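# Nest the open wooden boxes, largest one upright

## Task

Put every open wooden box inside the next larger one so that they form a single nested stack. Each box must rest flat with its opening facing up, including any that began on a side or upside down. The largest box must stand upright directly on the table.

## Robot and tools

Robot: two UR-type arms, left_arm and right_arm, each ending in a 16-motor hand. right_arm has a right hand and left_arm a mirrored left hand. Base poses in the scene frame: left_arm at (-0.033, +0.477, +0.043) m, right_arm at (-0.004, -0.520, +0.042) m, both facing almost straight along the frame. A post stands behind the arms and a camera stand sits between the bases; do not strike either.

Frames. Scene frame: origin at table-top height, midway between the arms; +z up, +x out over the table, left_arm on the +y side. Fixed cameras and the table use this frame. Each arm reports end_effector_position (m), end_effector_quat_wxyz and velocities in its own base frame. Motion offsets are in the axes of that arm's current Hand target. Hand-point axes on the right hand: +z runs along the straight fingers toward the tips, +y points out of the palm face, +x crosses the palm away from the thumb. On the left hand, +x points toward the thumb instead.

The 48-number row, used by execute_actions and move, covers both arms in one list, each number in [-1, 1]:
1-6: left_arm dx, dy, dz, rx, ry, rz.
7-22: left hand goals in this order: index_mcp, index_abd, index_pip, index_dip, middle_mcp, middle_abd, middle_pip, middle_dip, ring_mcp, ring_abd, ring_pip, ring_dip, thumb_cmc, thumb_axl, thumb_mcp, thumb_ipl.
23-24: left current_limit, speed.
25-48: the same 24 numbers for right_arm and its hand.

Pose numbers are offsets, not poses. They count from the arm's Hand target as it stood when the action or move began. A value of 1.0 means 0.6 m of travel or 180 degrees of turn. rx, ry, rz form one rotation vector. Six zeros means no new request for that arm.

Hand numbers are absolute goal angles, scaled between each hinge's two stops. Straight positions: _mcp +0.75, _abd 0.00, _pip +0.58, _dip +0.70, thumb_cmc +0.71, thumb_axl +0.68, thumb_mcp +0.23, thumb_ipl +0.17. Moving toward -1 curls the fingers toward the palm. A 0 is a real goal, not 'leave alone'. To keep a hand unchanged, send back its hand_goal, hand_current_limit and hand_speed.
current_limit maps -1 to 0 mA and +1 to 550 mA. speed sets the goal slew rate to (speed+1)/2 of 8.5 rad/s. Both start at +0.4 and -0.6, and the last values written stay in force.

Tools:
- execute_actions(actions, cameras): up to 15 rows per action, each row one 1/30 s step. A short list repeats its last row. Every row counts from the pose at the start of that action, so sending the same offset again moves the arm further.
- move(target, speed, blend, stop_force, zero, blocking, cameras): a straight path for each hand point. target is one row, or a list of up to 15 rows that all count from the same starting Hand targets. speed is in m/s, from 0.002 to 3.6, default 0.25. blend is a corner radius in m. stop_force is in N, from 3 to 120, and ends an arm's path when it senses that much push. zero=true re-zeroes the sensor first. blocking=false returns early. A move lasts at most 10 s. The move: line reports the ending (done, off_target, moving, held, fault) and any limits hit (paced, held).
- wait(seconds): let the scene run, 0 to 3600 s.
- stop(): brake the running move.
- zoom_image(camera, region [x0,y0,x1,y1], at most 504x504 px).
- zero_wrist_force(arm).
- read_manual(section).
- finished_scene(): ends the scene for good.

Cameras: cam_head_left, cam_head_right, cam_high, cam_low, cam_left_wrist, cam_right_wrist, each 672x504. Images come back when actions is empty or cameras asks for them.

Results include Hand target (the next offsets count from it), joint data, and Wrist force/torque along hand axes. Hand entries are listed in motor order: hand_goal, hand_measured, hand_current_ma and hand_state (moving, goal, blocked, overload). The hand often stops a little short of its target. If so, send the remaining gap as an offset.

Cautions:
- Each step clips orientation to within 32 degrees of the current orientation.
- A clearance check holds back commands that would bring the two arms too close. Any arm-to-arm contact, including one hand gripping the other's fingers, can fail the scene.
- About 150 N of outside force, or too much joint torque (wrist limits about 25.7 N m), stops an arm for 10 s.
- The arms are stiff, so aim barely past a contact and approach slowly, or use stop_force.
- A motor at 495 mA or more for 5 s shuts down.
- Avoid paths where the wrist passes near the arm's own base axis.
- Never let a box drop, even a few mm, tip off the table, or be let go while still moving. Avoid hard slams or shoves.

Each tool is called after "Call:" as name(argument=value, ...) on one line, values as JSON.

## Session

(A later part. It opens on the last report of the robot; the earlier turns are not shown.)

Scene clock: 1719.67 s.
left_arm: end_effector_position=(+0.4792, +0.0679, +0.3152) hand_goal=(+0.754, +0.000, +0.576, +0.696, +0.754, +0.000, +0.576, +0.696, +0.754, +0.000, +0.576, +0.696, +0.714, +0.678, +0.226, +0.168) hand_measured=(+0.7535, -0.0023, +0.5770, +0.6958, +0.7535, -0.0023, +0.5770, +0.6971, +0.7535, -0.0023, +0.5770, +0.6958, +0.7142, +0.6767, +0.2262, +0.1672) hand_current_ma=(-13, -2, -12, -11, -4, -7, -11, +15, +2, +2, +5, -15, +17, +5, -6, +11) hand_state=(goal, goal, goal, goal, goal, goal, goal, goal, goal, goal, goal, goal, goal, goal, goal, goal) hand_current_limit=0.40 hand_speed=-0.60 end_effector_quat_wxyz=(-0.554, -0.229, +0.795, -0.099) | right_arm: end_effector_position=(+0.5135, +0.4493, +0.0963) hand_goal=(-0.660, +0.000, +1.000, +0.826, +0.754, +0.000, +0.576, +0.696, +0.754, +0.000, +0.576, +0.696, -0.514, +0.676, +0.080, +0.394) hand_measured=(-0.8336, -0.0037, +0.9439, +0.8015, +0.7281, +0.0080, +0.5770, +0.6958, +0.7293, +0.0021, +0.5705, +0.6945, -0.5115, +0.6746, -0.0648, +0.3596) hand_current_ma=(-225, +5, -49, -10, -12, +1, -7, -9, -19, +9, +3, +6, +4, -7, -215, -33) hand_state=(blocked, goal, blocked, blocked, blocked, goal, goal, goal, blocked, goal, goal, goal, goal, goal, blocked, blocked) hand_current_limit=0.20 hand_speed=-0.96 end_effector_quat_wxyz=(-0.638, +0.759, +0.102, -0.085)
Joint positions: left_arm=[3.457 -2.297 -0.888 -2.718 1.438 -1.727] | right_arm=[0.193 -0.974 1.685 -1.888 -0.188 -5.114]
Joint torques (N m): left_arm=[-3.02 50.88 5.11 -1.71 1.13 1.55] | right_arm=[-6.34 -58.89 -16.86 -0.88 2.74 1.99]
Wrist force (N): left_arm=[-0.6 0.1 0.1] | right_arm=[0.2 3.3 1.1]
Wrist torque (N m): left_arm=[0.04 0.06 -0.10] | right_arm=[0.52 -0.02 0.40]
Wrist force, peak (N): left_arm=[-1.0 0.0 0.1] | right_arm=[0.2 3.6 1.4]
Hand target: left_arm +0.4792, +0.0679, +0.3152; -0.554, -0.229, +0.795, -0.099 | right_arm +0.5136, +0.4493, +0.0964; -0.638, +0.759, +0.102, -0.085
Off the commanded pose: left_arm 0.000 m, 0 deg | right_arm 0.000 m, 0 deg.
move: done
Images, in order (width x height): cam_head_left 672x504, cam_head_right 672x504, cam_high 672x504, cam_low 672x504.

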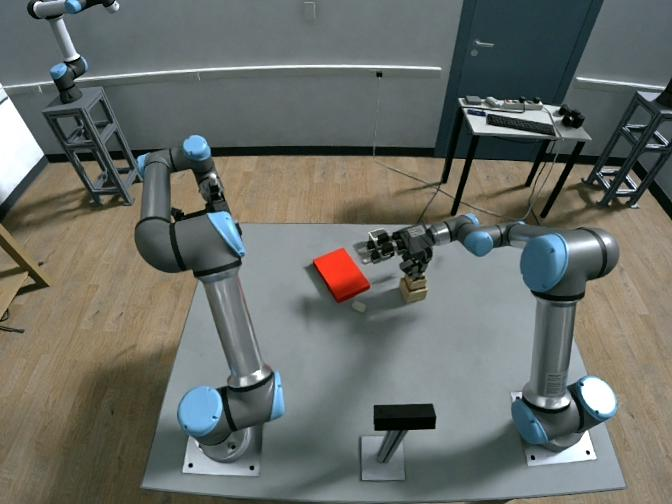

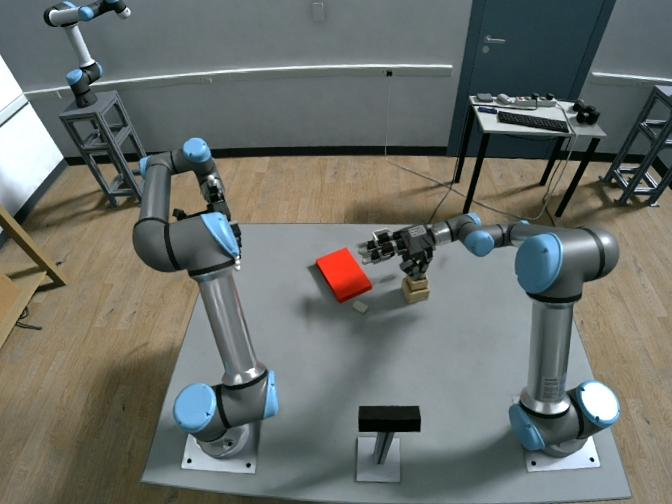

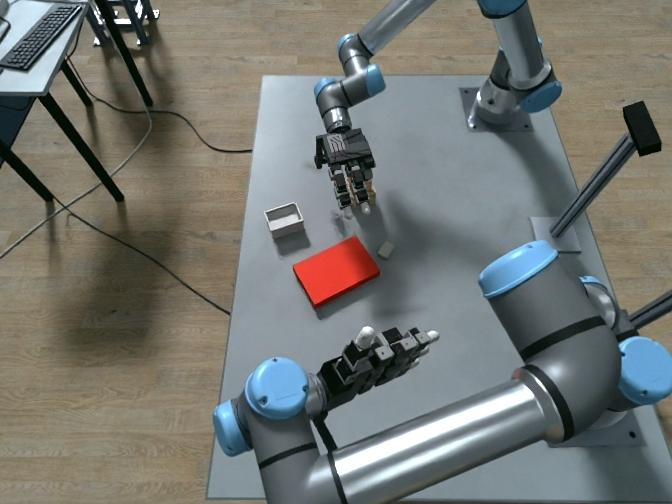

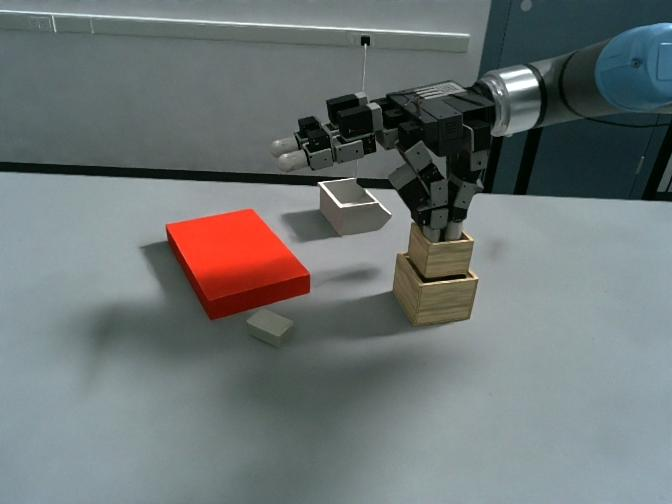

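Call:
move(target=[0,0,0,0,0,0,0.754,0,0.576,0.696,0.754,0,0.576,0.696,0.754,0,0.576,0.696,0.714,0.678,0.226,0.168,0.4,-0.6,0,0.00575,0.00101,0,0,0,-0.66,0,1.0,0.826,0.754,0,0.576,0.696,0.754,0,0.576,0.696,-0.514,0.6766,0.08,0.3946,0.2,-0.96], speed=0.01, stop_force=3, cameras=["cam_low","cam_high","cam_head_left","cam_head_right"])

Call:
zoom_image(camera="cam_low", region=[390, 245, 490, 320])

Call:
zoom_image(camera="cam_low", region=[415, 260, 485, 300])

Call:
zoom_image(camera="cam_high", region=[340, 165, 390, 203])

Call:
zoom_image(camera="cam_head_right", region=[395, 270, 435, 306])

Scene clock: 1734.70 s.
left_arm: end_effector_position=(+0.4792, +0.0679, +0.3152) hand_goal=(+0.754, +0.000, +0.576, +0.696, +0.754, +0.000, +0.576, +0.696, +0.754, +0.000, +0.576, +0.696, +0.714, +0.678, +0.226, +0.168) hand_measured=(+0.7535, -0.0023, +0.5770, +0.6958, +0.7535, -0.0023, +0.5770, +0.6958, +0.7535, -0.0023, +0.5770, +0.6958, +0.7142, +0.6777, +0.2262, +0.1672) hand_current_ma=(+3, +1, +8, -6, +7, -10, -6, -15, +2, -3, +13, -8, +11, -9, +3, +20) hand_state=(goal, goal, goal, goal, goal, goal, goal, goal, goal, goal, goal, goal, goal, goal, goal, goal) hand_current_limit=0.40 hand_speed=-0.60 end_effector_quat_wxyz=(-0.554, -0.229, +0.795, -0.099) | right_arm: end_effector_position=(+0.5136, +0.4493, +0.0928) hand_goal=(-0.660, +0.000, +1.000, +0.826, +0.754, +0.000, +0.576, +0.696, +0.754, +0.000, +0.576, +0.696, -0.514, +0.676, +0.080, +0.394) hand_measured=(-0.8324, -0.0037, +0.9439, +0.8015, +0.7281, +0.0080, +0.5757, +0.6958, +0.7293, +0.0036, +0.5693, +0.6945, -0.5115, +0.6746, -0.0648, +0.3596) hand_current_ma=(-218, +1, -46, -19, -10, +2, -7, -9, -18, +10, +0, +6, +7, -9, -218, -38) hand_state=(blocked, goal, blocked, blocked, blocked, goal, goal, goal, blocked, goal, goal, goal, goal, goal, blocked, blocked) hand_current_limit=0.20 hand_speed=-0.96 end_effector_quat_wxyz=(-0.638, +0.759, +0.102, -0.085)
Joint positions: left_arm=[3.457 -2.297 -0.888 -2.718 1.438 -1.727] | right_arm=[0.193 -0.969 1.687 -1.896 -0.188 -5.114]
Joint torques (N m): left_arm=[-4.27 50.75 5.36 -1.76 1.26 1.49] | right_arm=[2.13 -55.05 -13.08 -0.94 0.55 1.92]
Wrist force (N): left_arm=[-0.7 0.2 0.1] | right_arm=[0.2 3.2 1.2]
Wrist torque (N m): left_arm=[0.04 0.08 -0.11] | right_arm=[0.50 -0.03 0.39]
Wrist force, peak (N): left_arm=[-0.9 0.0 0.0] | right_arm=[0.3 3.4 1.5]
Hand target: left_arm +0.4792, +0.0679, +0.3152; -0.554, -0.229, +0.795, -0.099 | right_arm +0.5136, +0.4493, +0.0929; -0.638, +0.759, +0.102, -0.085
Off the commanded pose: left_arm 0.000 m, 0 deg | right_arm 0.000 m, 0 deg.
move: done
Images, in order (width x height): cam_head_left 672x504, cam_head_right 672x504, cam_high 672x504, cam_low 672x504.

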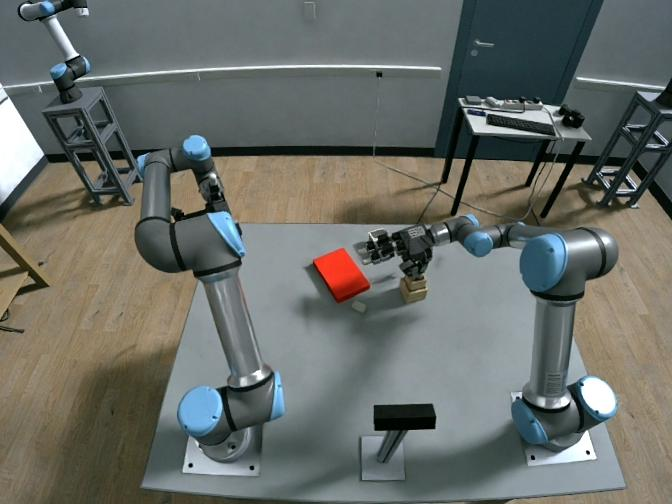

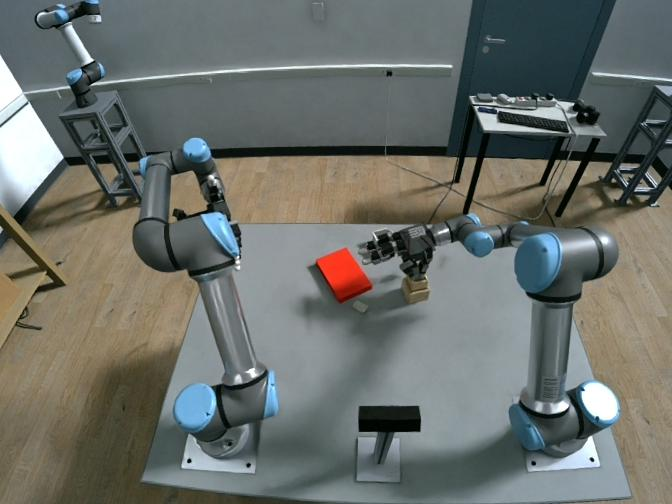

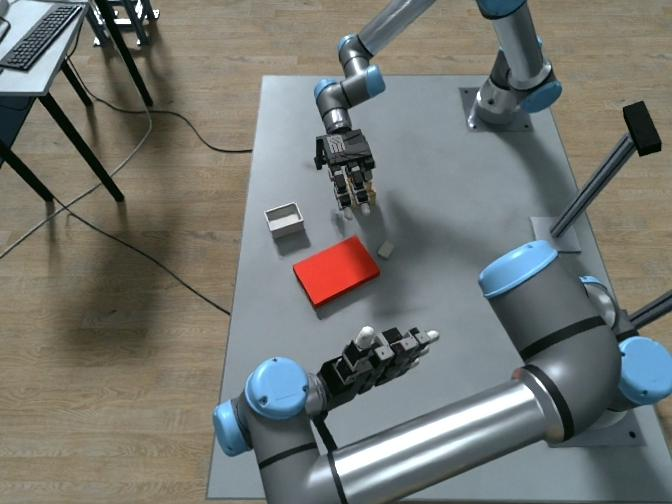

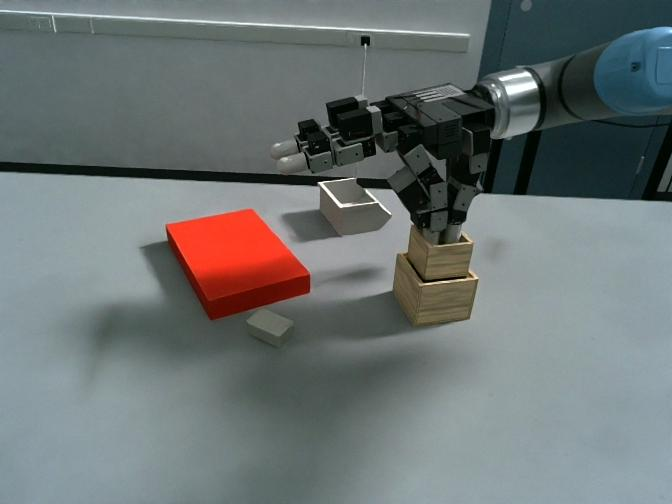

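Scaled by 5.040.

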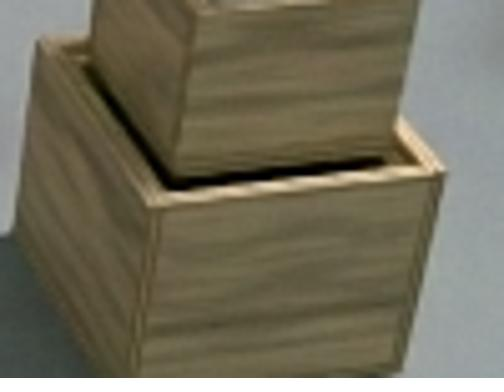

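Scaled by 7.200.

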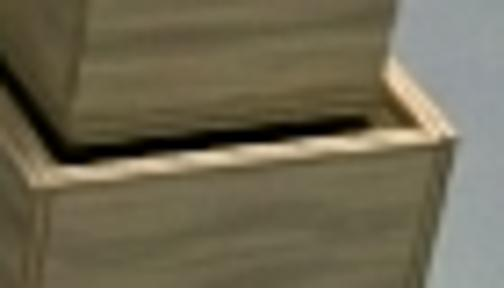

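Scaled by 10.080.

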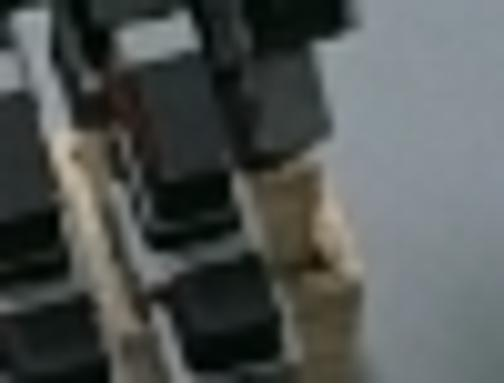

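Scaled by 12.600.

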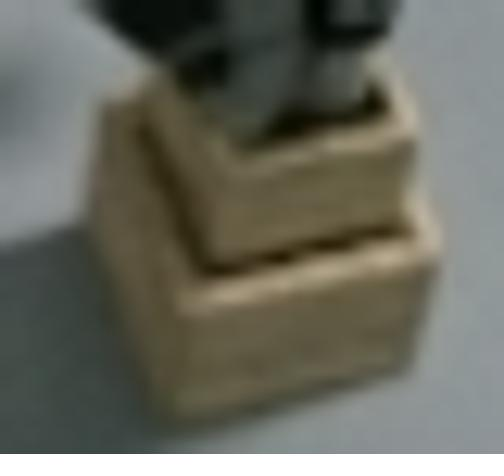

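Call:
move(target=[0,0,0,0,0,0,0.754,0,0.576,0.696,0.754,0,0.576,0.696,0.754,0,0.576,0.696,0.714,0.678,0.226,0.168,0.4,-0.6,0,0.00739,0.0013,0,0,0,-0.66,0,1.0,0.826,0.754,0,0.576,0.696,0.754,0,0.576,0.696,-0.514,0.6766,0.08,0.3946,0.2,-0.96], speed=0.006, stop_force=3, cameras=["cam_low","cam_high","cam_head_left","cam_head_right"])

Call:
zoom_image(camera="cam_low", region=[390, 245, 490, 320])

Call:
zoom_image(camera="cam_low", region=[415, 260, 485, 300])

Call:
zoom_image(camera="cam_high", region=[340, 165, 390, 203])

Call:
zoom_image(camera="cam_head_right", region=[395, 270, 435, 306])

Scene clock: 1752.77 s.
left_arm: end_effector_position=(+0.4792, +0.0679, +0.3152) hand_goal=(+0.754, +0.000, +0.576, +0.696, +0.754, +0.000, +0.576, +0.696, +0.754, +0.000, +0.576, +0.696, +0.714, +0.678, +0.226, +0.168) hand_measured=(+0.7523, -0.0037, +0.5770, +0.6958, +0.7535, -0.0023, +0.5770, +0.6958, +0.7535, -0.0023, +0.5770, +0.6958, +0.7142, +0.6767, +0.2252, +0.1672) hand_current_ma=(-9, +2, +10, -8, +7, -22, -6, -6, +6, -1, +10, +9, +4, -6, +4, -2) hand_state=(goal, goal, goal, goal, goal, goal, goal, goal, goal, goal, goal, goal, goal, goal, goal, goal) hand_current_limit=0.40 hand_speed=-0.60 end_effector_quat_wxyz=(-0.554, -0.229, +0.795, -0.099) | right_arm: end_effector_position=(+0.5136, +0.4493, +0.0913) hand_goal=(-0.660, +0.000, +1.000, +0.826, +0.754, +0.000, +0.576, +0.696, +0.754, +0.000, +0.576, +0.696, -0.514, +0.676, +0.080, +0.394) hand_measured=(-0.8324, -0.0037, +0.9439, +0.8015, +0.7281, +0.0080, +0.5757, +0.6958, +0.7306, +0.0036, +0.5693, +0.6945, -0.5115, +0.6735, -0.0648, +0.3596) hand_current_ma=(-221, +2, -50, -13, -9, -3, -6, -7, -21, +6, +5, +1, -1, -13, -217, -41) hand_state=(blocked, goal, blocked, blocked, blocked, goal, goal, goal, blocked, goal, goal, goal, goal, goal, blocked, blocked) hand_current_limit=0.20 hand_speed=-0.96 end_effector_quat_wxyz=(-0.638, +0.759, +0.102, -0.085)
Joint positions: left_arm=[3.457 -2.297 -0.888 -2.718 1.438 -1.727] | right_arm=[0.193 -0.966 1.688 -1.899 -0.188 -5.114]
Joint torques (N m): left_arm=[-2.98 50.67 4.94 -1.81 1.23 1.5] | right_arm=[4.89 -59.15 -23.01 -0.19 0.79 1.68]
Wrist force (N): left_arm=[-0.7 0.1 0.2] | right_arm=[0.2 3.0 1.3]
Wrist torque (N m): left_arm=[0.02 0.08 -0.10] | right_arm=[0.49 -0.03 0.40]
Wrist force, peak (N): left_arm=[-0.9 -0.1 0.2] | right_arm=[0.2 3.4 1.3]
Hand target: left_arm +0.4792, +0.0679, +0.3152; -0.554, -0.229, +0.795, -0.099 | right_arm +0.5136, +0.4493, +0.0913; -0.638, +0.759, +0.102, -0.085 (not the last commanded pose)
Off the commanded pose: left_arm 0.000 m, 0 deg | right_arm 0.003 m, 0 deg.
move: contact (right_arm)
Images, in order (width x height): cam_head_left 672x504, cam_head_right 672x504, cam_high 672x504, cam_low 672x504.

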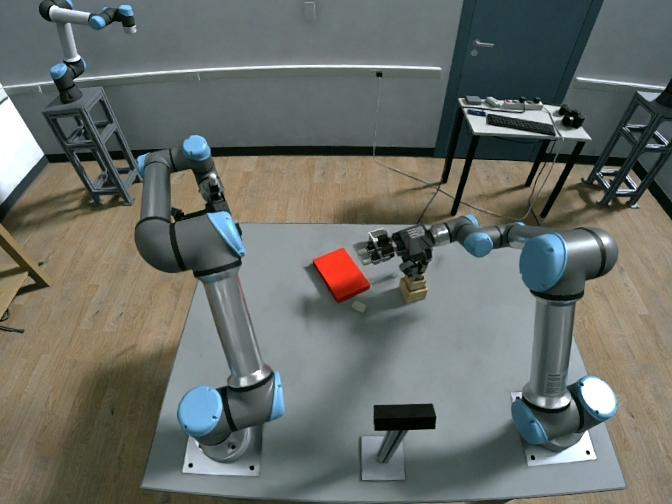

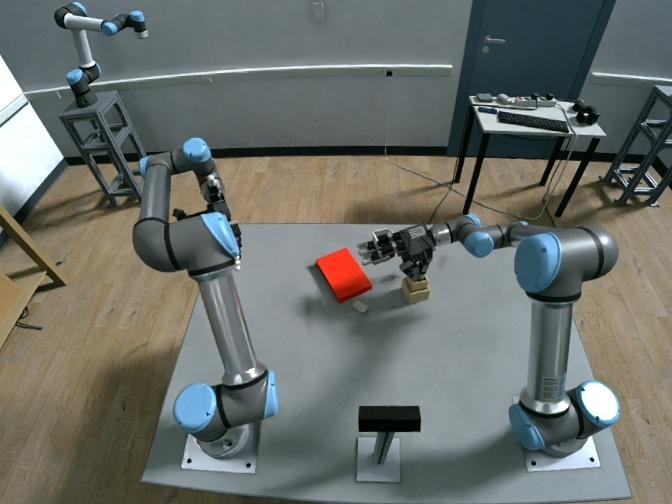

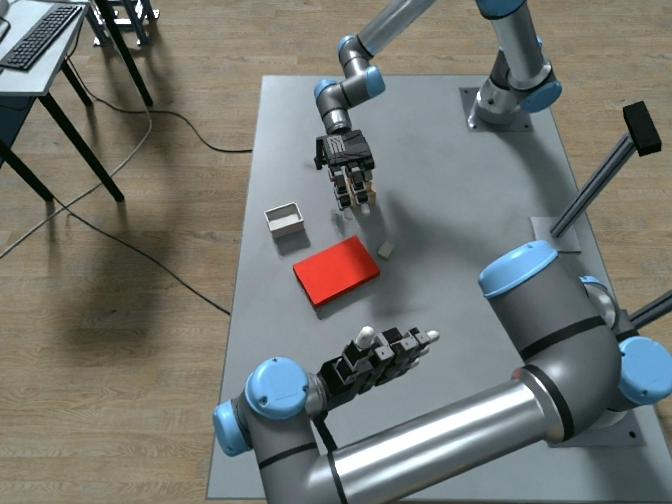

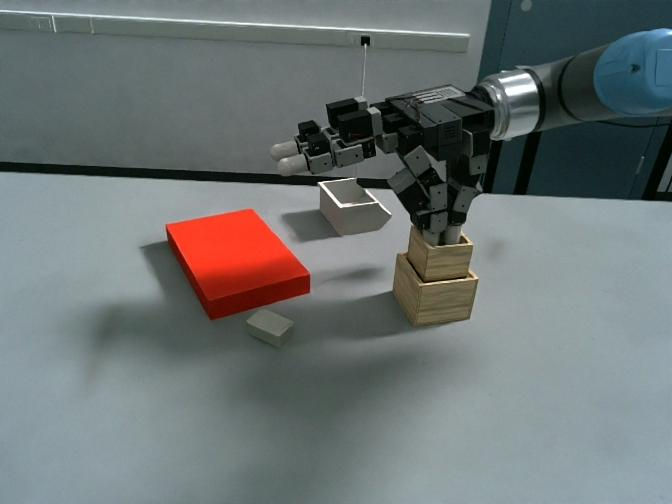

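Scaled by 5.040.

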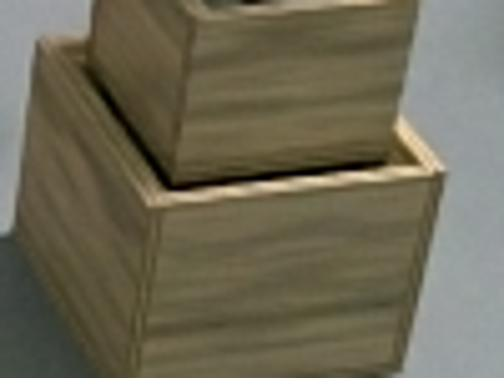

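Scaled by 7.200.

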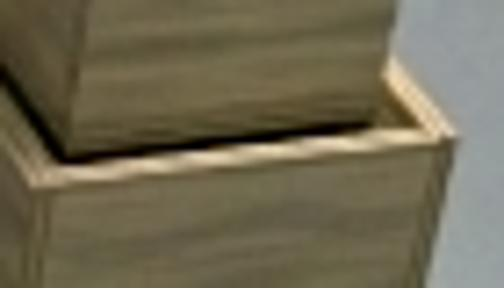

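Scaled by 10.080.

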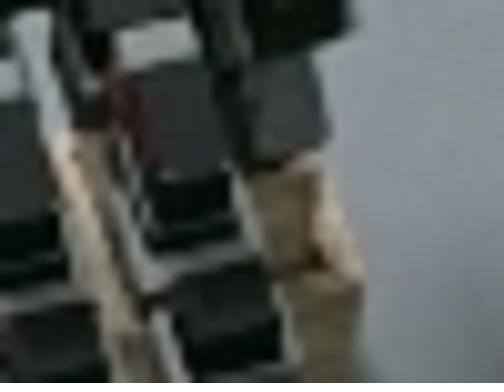

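Scaled by 12.600.

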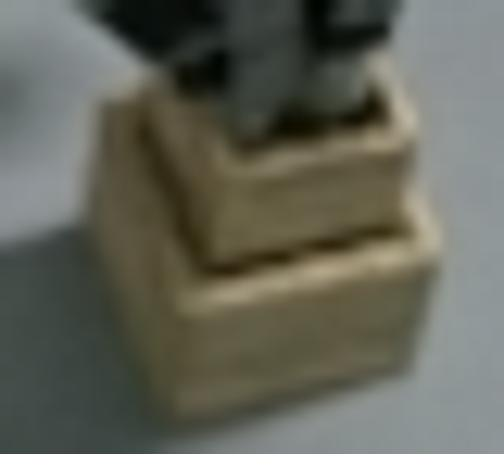

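Call:
move(target=[0,0,0,0,0,0,0.754,0,0.576,0.696,0.754,0,0.576,0.696,0.754,0,0.576,0.696,0.714,0.678,0.226,0.168,0.4,-0.6,-0.00137,-0.00153,0.00102,0,0,0,-0.66,0,1.0,0.826,0.754,0,0.576,0.696,0.754,0,0.576,0.696,-0.514,0.6766,0.08,0.3946,0.2,-0.96], speed=0.01)

Call:
move(target=[0,0,0,0,0,0,0.754,0,0.576,0.696,0.754,0,0.576,0.696,0.754,0,0.576,0.696,0.714,0.678,0.226,0.168,0.4,-0.6,0,0.00821,0.00145,0,0,0,-0.66,0,1.0,0.826,0.754,0,0.576,0.696,0.754,0,0.576,0.696,-0.514,0.6766,0.08,0.3946,0.2,-0.96], speed=0.006, stop_force=3, cameras=["cam_low"])

Call:
zoom_image(camera="cam_low", region=[415, 260, 485, 300])

Scene clock: 1782.33 s.
left_arm: end_effector_position=(+0.4792, +0.0679, +0.3152) hand_goal=(+0.754, +0.000, +0.576, +0.696, +0.754, +0.000, +0.576, +0.696, +0.754, +0.000, +0.576, +0.696, +0.714, +0.678, +0.226, +0.168) hand_measured=(+0.7535, -0.0023, +0.5770, +0.6958, +0.7535, -0.0023, +0.5770, +0.6958, +0.7535, -0.0023, +0.5770, +0.6958, +0.7154, +0.6777, +0.2262, +0.1672) hand_current_ma=(+3, +5, -4, -19, +10, -16, -7, -7, +9, -5, +11, +0, +16, -18, +1, +7) hand_state=(goal, goal, goal, goal, goal, goal, goal, goal, goal, goal, goal, goal, goal, goal, goal, goal) hand_current_limit=0.40 hand_speed=-0.60 end_effector_quat_wxyz=(-0.554, -0.229, +0.795, -0.099) | right_arm: end_effector_position=(+0.5126, +0.4498, +0.0922) hand_goal=(-0.660, +0.000, +1.000, +0.826, +0.754, +0.000, +0.576, +0.696, +0.754, +0.000, +0.576, +0.696, -0.514, +0.676, +0.080, +0.394) hand_measured=(-0.8336, -0.0023, +0.9439, +0.8015, +0.7281, +0.0080, +0.5757, +0.6958, +0.7293, +0.0021, +0.5705, +0.6945, -0.5115, +0.6735, -0.0648, +0.3596) hand_current_ma=(-220, +8, -48, -13, -7, +1, -6, -6, -19, +9, +3, +8, +3, -9, -218, -40) hand_state=(blocked, goal, blocked, blocked, blocked, goal, goal, goal, blocked, goal, goal, goal, goal, goal, blocked, blocked) hand_current_limit=0.20 hand_speed=-0.96 end_effector_quat_wxyz=(-0.638, +0.759, +0.102, -0.085)
Joint positions: left_arm=[3.457 -2.297 -0.888 -2.718 1.438 -1.727] | right_arm=[0.194 -0.968 1.691 -1.905 -0.188 -5.108]
Joint torques (N m): left_arm=[-2.7 51.95 5.01 -1.76 1.27 1.4] | right_arm=[3.29 -42.99 -16.82 -2.1 3.32 0.21]
Wrist force (N): left_arm=[-0.7 -0.2 0.1] | right_arm=[0.2 3.1 1.4]
Wrist torque (N m): left_arm=[-0.01 0.08 -0.10] | right_arm=[0.48 -0.04 0.34]
Wrist force, peak (N): left_arm=[-0.9 -0.1 0.1] | right_arm=[0.5 3.4 1.1]
Hand target: left_arm +0.4792, +0.0679, +0.3152; -0.554, -0.229, +0.795, -0.099 | right_arm +0.5126, +0.4498, +0.0921; -0.638, +0.759, +0.102, -0.085
Off the commanded pose: left_arm 0.000 m, 0 deg | right_arm 0.000 m, 0 deg.
move: done

Scene clock: 1783.57 s.
left_arm: end_effector_position=(+0.4792, +0.0679, +0.3152) hand_goal=(+0.754, +0.000, +0.576, +0.696, +0.754, +0.000, +0.576, +0.696, +0.754, +0.000, +0.576, +0.696, +0.714, +0.678, +0.226, +0.168) hand_measured=(+0.7535, -0.0037, +0.5770, +0.6958, +0.7535, -0.0023, +0.5770, +0.6958, +0.7535, -0.0023, +0.5757, +0.6958, +0.7142, +0.6777, +0.2252, +0.1681) hand_current_ma=(-2, -10, +12, -5, +0, -7, -5, +2, +4, -11, +9, +16, +14, -3, +10, +7) hand_state=(goal, goal, goal, goal, goal, goal, goal, goal, goal, goal, goal, goal, goal, goal, goal, goal) hand_current_limit=0.40 hand_speed=-0.60 end_effector_quat_wxyz=(-0.554, -0.229, +0.795, -0.099) | right_arm: end_effector_position=(+0.5126, +0.4498, +0.0911) hand_goal=(-0.660, +0.000, +1.000, +0.826, +0.754, +0.000, +0.576, +0.696, +0.754, +0.000, +0.576, +0.696, -0.514, +0.676, +0.080, +0.394) hand_measured=(-0.8336, -0.0023, +0.9439, +0.8015, +0.7281, +0.0080, +0.5770, +0.6958, +0.7306, +0.0036, +0.5705, +0.6945, -0.5115, +0.6746, -0.0638, +0.3596) hand_current_ma=(-223, +2, -52, -14, -8, +2, -3, -8, -20, +7, +6, +7, +5, -10, -218, -37) hand_state=(blocked, goal, blocked, blocked, blocked, goal, goal, goal, blocked, goal, goal, goal, goal, goal, blocked, blocked) hand_current_limit=0.20 hand_speed=-0.96 end_effector_quat_wxyz=(-0.638, +0.759, +0.102, -0.085)
Joint positions: left_arm=[3.457 -2.297 -0.888 -2.718 1.438 -1.727] | right_arm=[0.194 -0.967 1.691 -1.907 -0.188 -5.108]
Joint torques (N m): left_arm=[-3.39 50.42 5.08 -1.7 1.07 1.44] | right_arm=[1.23 -57.73 -22.27 -0.18 0.4 1.73]
Wrist force (N): left_arm=[-0.7 0.0 0.2] | right_arm=[-0.1 2.9 1.4]
Wrist torque (N m): left_arm=[0.02 0.08 -0.11] | right_arm=[0.47 0.00 0.36]
Wrist force, peak (N): left_arm=[-1.0 0.1 0.2] | right_arm=[0.2 3.4 1.6]
Hand target: left_arm +0.4792, +0.0679, +0.3152; -0.554, -0.229, +0.795, -0.099 | right_arm +0.5126, +0.4498, +0.0911; -0.638, +0.759, +0.102, -0.085 (not the last commanded pose)
Off the commanded pose: left_arm 0.000 m, 0 deg | right_arm 0.004 m, 0 deg.
move: contact (right_arm)

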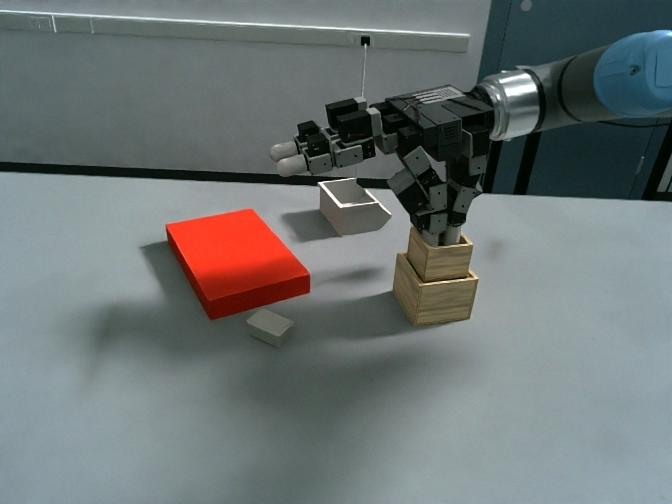

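Scaled by 7.200.

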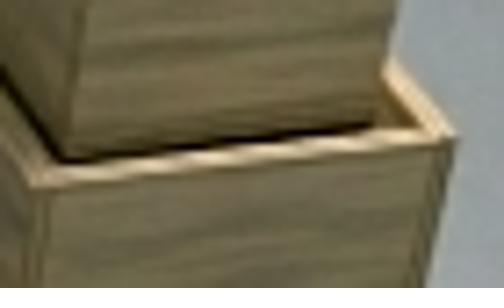

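Call:
zoom_image(camera="cam_low", region=[418, 268, 448, 292])

Call:
zoom_image(camera="cam_low", region=[450, 260, 480, 284])

Call:
zoom_image(camera="cam_low", region=[395, 245, 425, 275])

Scaled by 16.800.

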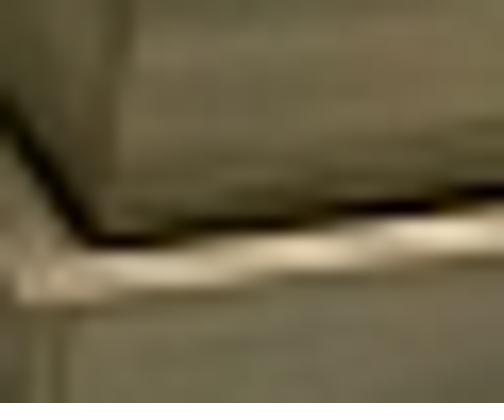

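Scaled by 16.800.

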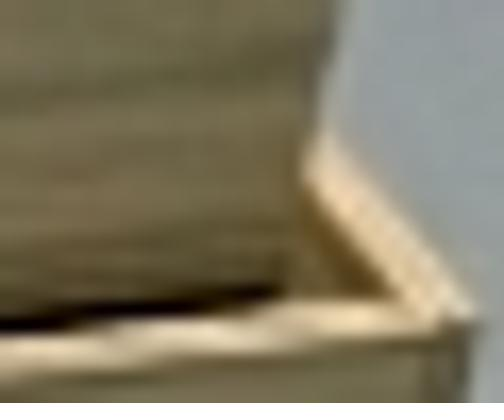

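Scaled by 16.800.

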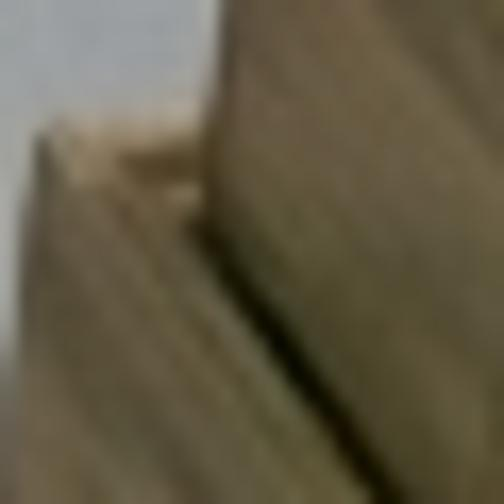

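Call:
move(target=[0,0,0,0,0,0,0.754,0,0.576,0.696,0.754,0,0.576,0.696,0.754,0,0.576,0.696,0.714,0.678,0.226,0.168,0.4,-0.6,0,0.00131,0.00023,0,0,0,-0.66,0,1.0,0.826,0.754,0,0.576,0.696,0.754,0,0.576,0.696,-0.514,0.6766,0.08,0.3946,0.2,-0.96], speed=0.006, stop_force=7, cameras=["cam_low"])

Call:
zoom_image(camera="cam_low", region=[418, 268, 448, 292])

Call:
zoom_image(camera="cam_low", region=[395, 245, 425, 275])

Scene clock: 1830.73 s.
left_arm: end_effector_position=(+0.4792, +0.0679, +0.3152) hand_goal=(+0.754, +0.000, +0.576, +0.696, +0.754, +0.000, +0.576, +0.696, +0.754, +0.000, +0.576, +0.696, +0.714, +0.678, +0.226, +0.168) hand_measured=(+0.7535, -0.0023, +0.5770, +0.6958, +0.7523, -0.0023, +0.5757, +0.6958, +0.7523, -0.0023, +0.5770, +0.6958, +0.7142, +0.6777, +0.2262, +0.1681) hand_current_ma=(-14, +7, +3, -13, -4, +2, -2, -12, +13, -11, +17, -1, +16, -6, +4, +6) hand_state=(goal, goal, goal, goal, goal, goal, goal, goal, goal, goal, goal, goal, goal, goal, goal, goal) hand_current_limit=0.40 hand_speed=-0.60 end_effector_quat_wxyz=(-0.554, -0.229, +0.795, -0.099) | right_arm: end_effector_position=(+0.5126, +0.4498, +0.0903) hand_goal=(-0.660, +0.000, +1.000, +0.826, +0.754, +0.000, +0.576, +0.696, +0.754, +0.000, +0.576, +0.696, -0.514, +0.676, +0.080, +0.394) hand_measured=(-0.8336, -0.0008, +0.9439, +0.8015, +0.7281, +0.0080, +0.5770, +0.6958, +0.7293, +0.0036, +0.5705, +0.6945, -0.5115, +0.6746, -0.0648, +0.3596) hand_current_ma=(-225, +3, -53, -13, -8, +1, -8, -6, -23, +10, -1, +5, +6, -11, -216, -38) hand_state=(blocked, goal, blocked, blocked, blocked, goal, goal, goal, blocked, goal, goal, goal, goal, goal, blocked, blocked) hand_current_limit=0.20 hand_speed=-0.96 end_effector_quat_wxyz=(-0.638, +0.759, +0.102, -0.085)
Joint positions: left_arm=[3.457 -2.297 -0.888 -2.718 1.438 -1.727] | right_arm=[0.194 -0.965 1.692 -1.909 -0.188 -5.108]
Joint torques (N m): left_arm=[-3.44 50.54 6.2 -1.79 1.44 1.45] | right_arm=[2.57 -39.75 -9.12 -2.8 0.35 0.41]
Wrist force (N): left_arm=[-0.5 0.1 0.2] | right_arm=[0.7 -1.0 1.1]
Wrist torque (N m): left_arm=[0.03 0.05 -0.08] | right_arm=[0.15 -0.10 0.45]
Wrist force, peak (N): left_arm=[-1.0 0.1 0.4] | right_arm=[0.1 3.1 1.4]
Hand target: left_arm +0.4792, +0.0679, +0.3152; -0.554, -0.229, +0.795, -0.099 | right_arm +0.5126, +0.4498, +0.0903; -0.638, +0.759, +0.102, -0.085
Off the commanded pose: left_arm 0.000 m, 0 deg | right_arm 0.000 m, 0 deg.
move: done

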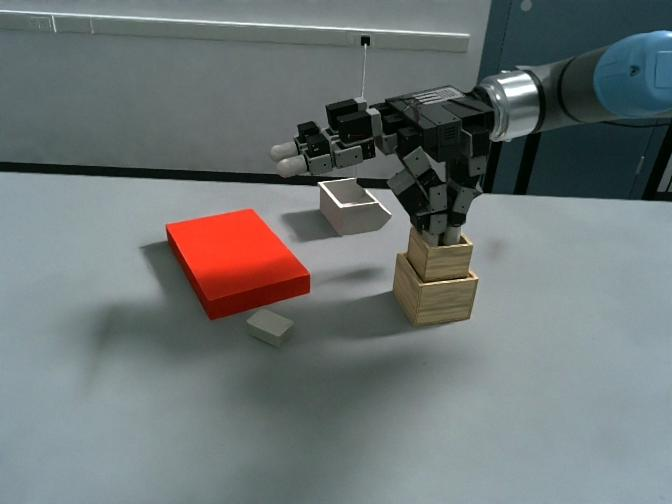

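Scaled by 16.800.

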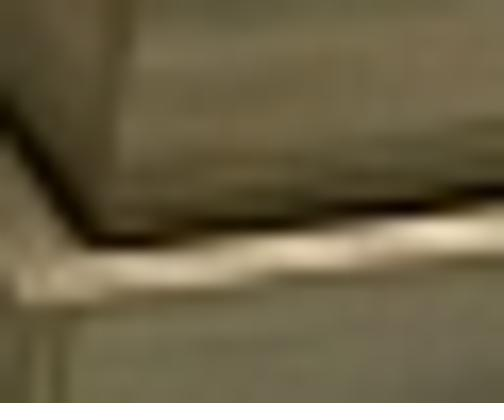

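Scaled by 16.800.

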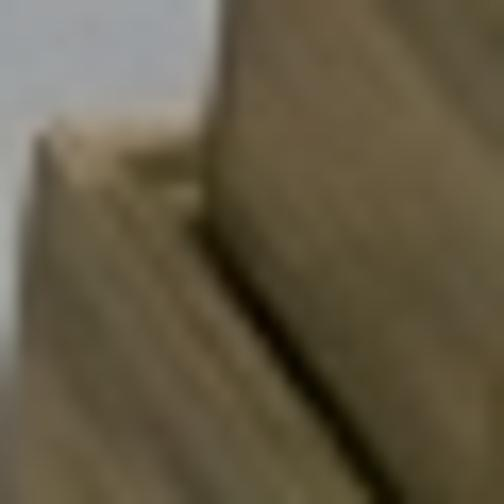

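Call:
move(target=[0,0,0,0,0,0,0.754,0,0.576,0.696,0.754,0,0.576,0.696,0.754,0,0.576,0.696,0.714,0.678,0.226,0.168,0.4,-0.6,0,-0.00323,0.00112,0,0,0,-0.66,0,1.0,0.826,0.754,0,0.576,0.696,0.754,0,0.576,0.696,-0.514,0.6766,0.08,0.3946,0.2,-0.96], speed=0.01)

Call:
move(target=[0,0,0,0,0,0,0.754,0,0.576,0.696,0.754,0,0.576,0.696,0.754,0,0.576,0.696,0.714,0.678,0.226,0.168,0.4,-0.6,0,0.00821,0.00145,0,0,0,-0.66,0,1.0,0.826,0.754,0,0.576,0.696,0.754,0,0.576,0.696,-0.514,0.6766,0.08,0.3946,0.2,-0.96], speed=0.006, stop_force=3)

Call:
move(target=[0,0,0,0,0,0,0.754,0,0.576,0.696,0.754,0,0.576,0.696,0.754,0,0.576,0.696,0.714,0.678,0.226,0.168,0.4,-0.6,0,0.00131,0.00023,0,0,0,-0.66,0,1.0,0.826,0.754,0,0.576,0.696,0.754,0,0.576,0.696,-0.514,0.6766,0.08,0.3946,0.2,-0.96], speed=0.006, stop_force=7, cameras=["cam_low"])

Call:
zoom_image(camera="cam_low", region=[418, 268, 448, 292])

Call:
zoom_image(camera="cam_low", region=[395, 245, 425, 275])

Scene clock: 1852.63 s.
left_arm: end_effector_position=(+0.4792, +0.0679, +0.3152) hand_goal=(+0.754, +0.000, +0.576, +0.696, +0.754, +0.000, +0.576, +0.696, +0.754, +0.000, +0.576, +0.696, +0.714, +0.678, +0.226, +0.168) hand_measured=(+0.7535, -0.0023, +0.5770, +0.6958, +0.7535, -0.0037, +0.5770, +0.6958, +0.7535, -0.0023, +0.5770, +0.6958, +0.7142, +0.6777, +0.2262, +0.1672) hand_current_ma=(+16, -8, +15, -13, +8, -14, -9, -4, -8, +9, +6, +13, +21, -4, +8, +14) hand_state=(goal, goal, goal, goal, goal, goal, goal, goal, goal, goal, goal, goal, goal, goal, goal, goal) hand_current_limit=0.40 hand_speed=-0.60 end_effector_quat_wxyz=(-0.554, -0.229, +0.795, -0.099) | right_arm: end_effector_position=(+0.5123, +0.4508, +0.0922) hand_goal=(-0.660, +0.000, +1.000, +0.826, +0.754, +0.000, +0.576, +0.696, +0.754, +0.000, +0.576, +0.696, -0.514, +0.676, +0.080, +0.394) hand_measured=(-0.8336, -0.0008, +0.9439, +0.8015, +0.7281, +0.0080, +0.5770, +0.6958, +0.7293, +0.0036, +0.5705, +0.6945, -0.5115, +0.6735, -0.0638, +0.3596) hand_current_ma=(-220, +3, -51, -14, -9, -2, -11, -3, -24, +9, +1, +9, +6, -7, -213, -39) hand_state=(blocked, goal, blocked, blocked, blocked, goal, goal, goal, blocked, goal, goal, goal, goal, goal, blocked, blocked) hand_current_limit=0.20 hand_speed=-0.96 end_effector_quat_wxyz=(-0.638, +0.759, +0.102, -0.085)
Joint positions: left_arm=[3.457 -2.297 -0.888 -2.718 1.438 -1.727] | right_arm=[0.196 -0.967 1.692 -1.915 -0.187 -5.1]
Joint torques (N m): left_arm=[-2.5 50.82 4.97 -1.89 1.35 1.64] | right_arm=[3.25 -52.44 -20.25 -3.3 2.91 0.01]
Wrist force (N): left_arm=[-0.7 0.0 0.4] | right_arm=[0.3 3.3 1.2]
Wrist torque (N m): left_arm=[0.00 0.08 -0.10] | right_arm=[0.52 -0.05 0.36]
Wrist force, peak (N): left_arm=[-1.0 0.1 0.0] | right_arm=[0.1 3.4 1.3]
Hand target: left_arm +0.4792, +0.0679, +0.3152; -0.554, -0.229, +0.795, -0.099 | right_arm +0.5123, +0.4508, +0.0921; -0.638, +0.759, +0.102, -0.085
Off the commanded pose: left_arm 0.000 m, 0 deg | right_arm 0.000 m, 0 deg.
move: done

Scene clock: 1854.07 s.
left_arm: end_effector_position=(+0.4792, +0.0679, +0.3152) hand_goal=(+0.754, +0.000, +0.576, +0.696, +0.754, +0.000, +0.576, +0.696, +0.754, +0.000, +0.576, +0.696, +0.714, +0.678, +0.226, +0.168) hand_measured=(+0.7535, -0.0023, +0.5757, +0.6958, +0.7535, -0.0023, +0.5770, +0.6958, +0.7535, -0.0023, +0.5770, +0.6971, +0.7142, +0.6767, +0.2262, +0.1672) hand_current_ma=(-2, -3, +5, -9, -5, -12, -3, -10, -6, +8, +16, -4, +21, -9, -3, +0) hand_state=(goal, goal, goal, goal, goal, goal, goal, goal, goal, goal, goal, goal, goal, goal, goal, goal) hand_current_limit=0.40 hand_speed=-0.60 end_effector_quat_wxyz=(-0.554, -0.229, +0.795, -0.099) | right_arm: end_effector_position=(+0.5123, +0.4508, +0.0871) hand_goal=(-0.660, +0.000, +1.000, +0.826, +0.754, +0.000, +0.576, +0.696, +0.754, +0.000, +0.576, +0.696, -0.514, +0.676, +0.080, +0.394) hand_measured=(-0.8336, +0.0124, +0.9439, +0.8015, +0.7281, +0.0080, +0.5757, +0.6958, +0.7306, +0.0021, +0.5693, +0.6945, -0.5065, +0.6777, -0.0638, +0.3596) hand_current_ma=(-222, +5, -49, -18, -6, -1, -8, -4, -21, +8, +4, +2, +0, -11, -216, -38) hand_state=(blocked, goal, blocked, blocked, blocked, goal, goal, goal, blocked, goal, goal, goal, goal, goal, blocked, blocked) hand_current_limit=0.20 hand_speed=-0.96 end_effector_quat_wxyz=(-0.638, +0.759, +0.102, -0.085)
Joint positions: left_arm=[3.457 -2.297 -0.888 -2.718 1.438 -1.727] | right_arm=[0.196 -0.959 1.694 -1.925 -0.187 -5.1]
Joint torques (N m): left_arm=[-3.28 50.54 4.73 -1.85 1.22 1.3] | right_arm=[-6.7 -55.1 -12.93 -1.23 1.52 2.03]
Wrist force (N): left_arm=[-0.8 -0.1 0.1] | right_arm=[-0.5 2.1 1.1]
Wrist torque (N m): left_arm=[0.01 0.08 -0.11] | right_arm=[0.43 0.00 0.41]
Wrist force, peak (N): left_arm=[-0.9 0.0 0.1] | right_arm=[-0.1 3.4 1.2]
Hand target: left_arm +0.4792, +0.0679, +0.3152; -0.554, -0.229, +0.795, -0.099 | right_arm +0.5123, +0.4508, +0.0871; -0.638, +0.759, +0.102, -0.085
Off the commanded pose: left_arm 0.000 m, 0 deg | right_arm 0.000 m, 0 deg.
move: done

Scene clock: 1855.13 s.
left_arm: end_effector_position=(+0.4792, +0.0679, +0.3152) hand_goal=(+0.754, +0.000, +0.576, +0.696, +0.754, +0.000, +0.576, +0.696, +0.754, +0.000, +0.576, +0.696, +0.714, +0.678, +0.226, +0.168) hand_measured=(+0.7535, -0.0023, +0.5757, +0.6958, +0.7535, -0.0023, +0.5770, +0.6958, +0.7535, -0.0037, +0.5782, +0.6958, +0.7142, +0.6767, +0.2262, +0.1672) hand_current_ma=(+3, +6, +22, +4, +9, -6, -10, +0, -7, -5, +8, +4, +13, -9, +2, +19) hand_state=(goal, goal, goal, goal, goal, goal, goal, goal, goal, goal, goal, goal, goal, goal, goal, goal) hand_current_limit=0.40 hand_speed=-0.60 end_effector_quat_wxyz=(-0.554, -0.229, +0.795, -0.099) | right_arm: end_effector_position=(+0.5123, +0.4508, +0.0863) hand_goal=(-0.660, +0.000, +1.000, +0.826, +0.754, +0.000, +0.576, +0.696, +0.754, +0.000, +0.576, +0.696, -0.514, +0.676, +0.080, +0.394) hand_measured=(-0.8336, +0.0139, +0.9439, +0.8015, +0.7281, +0.0080, +0.5770, +0.6958, +0.7306, +0.0036, +0.5705, +0.6945, -0.5065, +0.6777, -0.0638, +0.3596) hand_current_ma=(-225, +8, -46, -17, -11, +2, -10, -6, -21, +10, +0, +6, +4, -7, -217, -37) hand_state=(blocked, goal, blocked, blocked, blocked, goal, goal, goal, blocked, goal, goal, goal, goal, goal, blocked, blocked) hand_current_limit=0.20 hand_speed=-0.96 end_effector_quat_wxyz=(-0.638, +0.759, +0.102, -0.085)
Joint positions: left_arm=[3.457 -2.297 -0.888 -2.718 1.438 -1.727] | right_arm=[0.196 -0.958 1.695 -1.927 -0.187 -5.1]
Joint torques (N m): left_arm=[-3.3 50 5.93 -1.9 1.34 1.61] | right_arm=[-6.87 -42.37 -11.09 -2.81 0.46 0.32]
Wrist force (N): left_arm=[-0.6 -0.1 -0.1] | right_arm=[-0.4 2.1 1.2]
Wrist torque (N m): left_arm=[0.02 0.07 -0.10] | right_arm=[0.42 0.01 0.38]
Wrist force, peak (N): left_arm=[-1.0 0.1 0.2] | right_arm=[-0.5 2.3 1.1]
Hand target: left_arm +0.4792, +0.0679, +0.3152; -0.554, -0.229, +0.795, -0.099 | right_arm +0.5123, +0.4508, +0.0863; -0.638, +0.759, +0.102, -0.085
Off the commanded pose: left_arm 0.000 m, 0 deg | right_arm 0.000 m, 0 deg.
move: done

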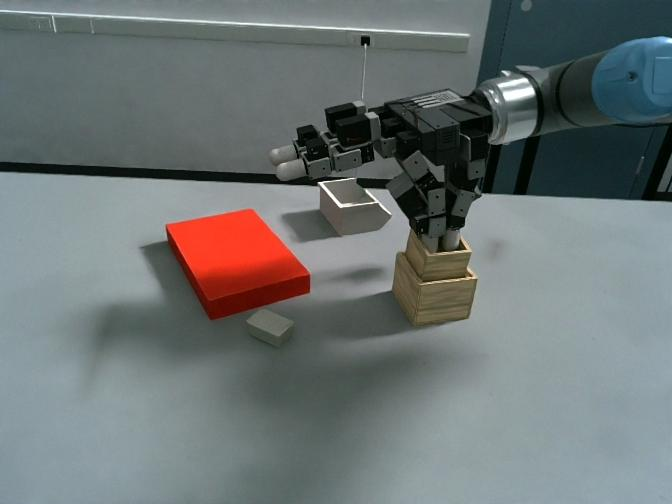

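Scaled by 16.800.

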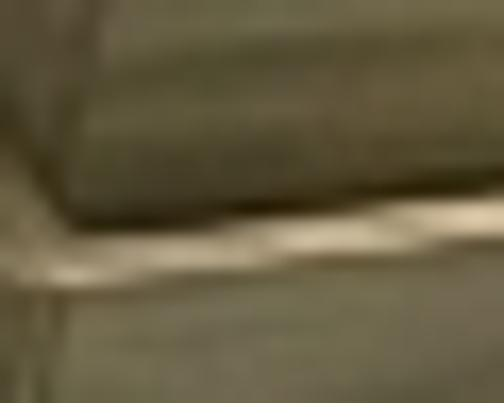

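Scaled by 16.800.

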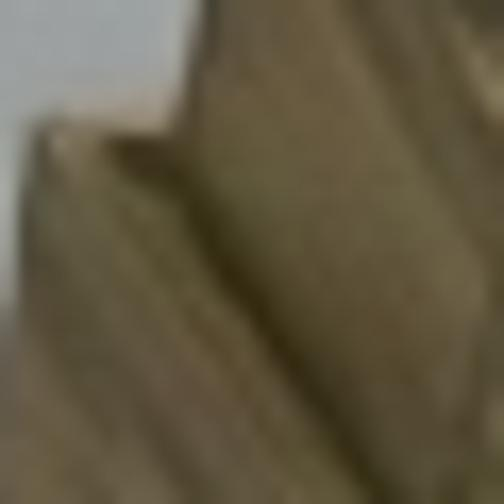

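Call:
zoom_image(camera="cam_low", region=[385, 225, 485, 330])

Scaled by 4.800.

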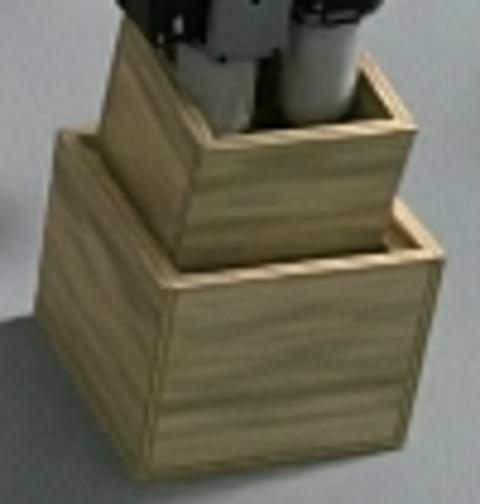

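Call:
move(target=[0,0,0,0,0,0,0.754,0,0.576,0.696,0.754,0,0.576,0.696,0.754,0,0.576,0.696,0.714,0.678,0.226,0.168,0.4,-0.6,0,0.01642,0.0029,0,0,0,-0.66,0,1.0,0.826,0.754,0,0.576,0.696,0.754,0,0.576,0.696,-0.514,0.6766,0.08,0.3946,0.2,-0.96], speed=0.01, stop_force=3.5, cameras=["cam_low"])

Call:
zoom_image(camera="cam_low", region=[385, 225, 485, 330])

Scene clock: 1867.00 s.
left_arm: end_effector_position=(+0.4792, +0.0679, +0.3152) hand_goal=(+0.754, +0.000, +0.576, +0.696, +0.754, +0.000, +0.576, +0.696, +0.754, +0.000, +0.576, +0.696, +0.714, +0.678, +0.226, +0.168) hand_measured=(+0.7535, -0.0023, +0.5770, +0.6958, +0.7535, -0.0023, +0.5770, +0.6958, +0.7535, -0.0023, +0.5770, +0.6971, +0.7142, +0.6767, +0.2262, +0.1672) hand_current_ma=(+7, +3, +3, -11, +1, -8, -11, -1, +6, +14, +11, +3, +15, +12, +15, -8) hand_state=(goal, goal, goal, goal, goal, goal, goal, goal, goal, goal, goal, goal, goal, goal, goal, goal) hand_current_limit=0.40 hand_speed=-0.60 end_effector_quat_wxyz=(-0.554, -0.229, +0.795, -0.099) | right_arm: end_effector_position=(+0.5123, +0.4508, +0.0763) hand_goal=(-0.660, +0.000, +1.000, +0.826, +0.754, +0.000, +0.576, +0.696, +0.754, +0.000, +0.576, +0.696, -0.514, +0.676, +0.080, +0.394) hand_measured=(-0.8336, +0.0139, +0.9439, +0.8015, +0.7281, +0.0080, +0.5770, +0.6958, +0.7293, +0.0021, +0.5705, +0.6945, -0.5065, +0.6777, -0.0638, +0.3587) hand_current_ma=(-223, +8, -48, -14, -7, +0, -6, -9, -16, +7, +3, +4, +5, -9, -216, -37) hand_state=(blocked, goal, blocked, blocked, blocked, goal, goal, goal, blocked, goal, goal, goal, goal, goal, blocked, blocked) hand_current_limit=0.20 hand_speed=-0.96 end_effector_quat_wxyz=(-0.638, +0.759, +0.102, -0.085)
Joint positions: left_arm=[3.457 -2.297 -0.888 -2.718 1.438 -1.727] | right_arm=[0.196 -0.942 1.699 -1.948 -0.187 -5.1]
Joint torques (N m): left_arm=[-2.46 50.68 5.67 -1.82 1.31 1.5] | right_arm=[2.38 -58.68 -16.51 -0.64 1.46 1.7]
Wrist force (N): left_arm=[-0.8 0.1 0.3] | right_arm=[-0.2 2.8 1.1]
Wrist torque (N m): left_arm=[0.02 0.09 -0.11] | right_arm=[0.48 0.01 0.35]
Wrist force, peak (N): left_arm=[-1.0 0.1 0.1] | right_arm=[-0.2 2.9 1.5]
Hand target: left_arm +0.4792, +0.0679, +0.3152; -0.554, -0.229, +0.795, -0.099 | right_arm +0.5123, +0.4508, +0.0763; -0.638, +0.759, +0.102, -0.085
Off the commanded pose: left_arm 0.000 m, 0 deg | right_arm 0.000 m, 0 deg.
move: done

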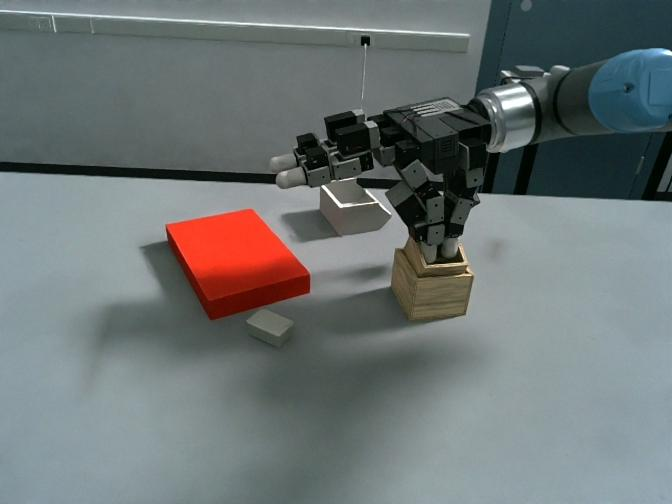

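Scaled by 4.800.

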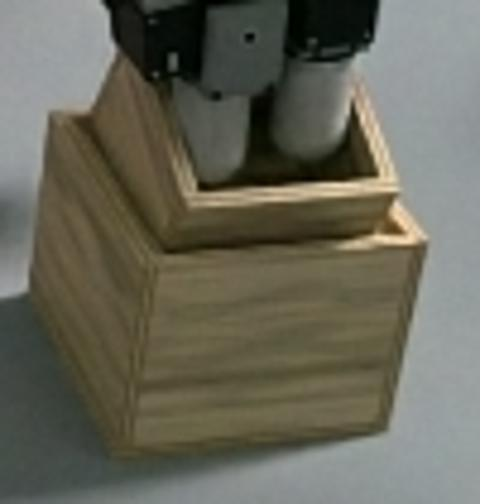

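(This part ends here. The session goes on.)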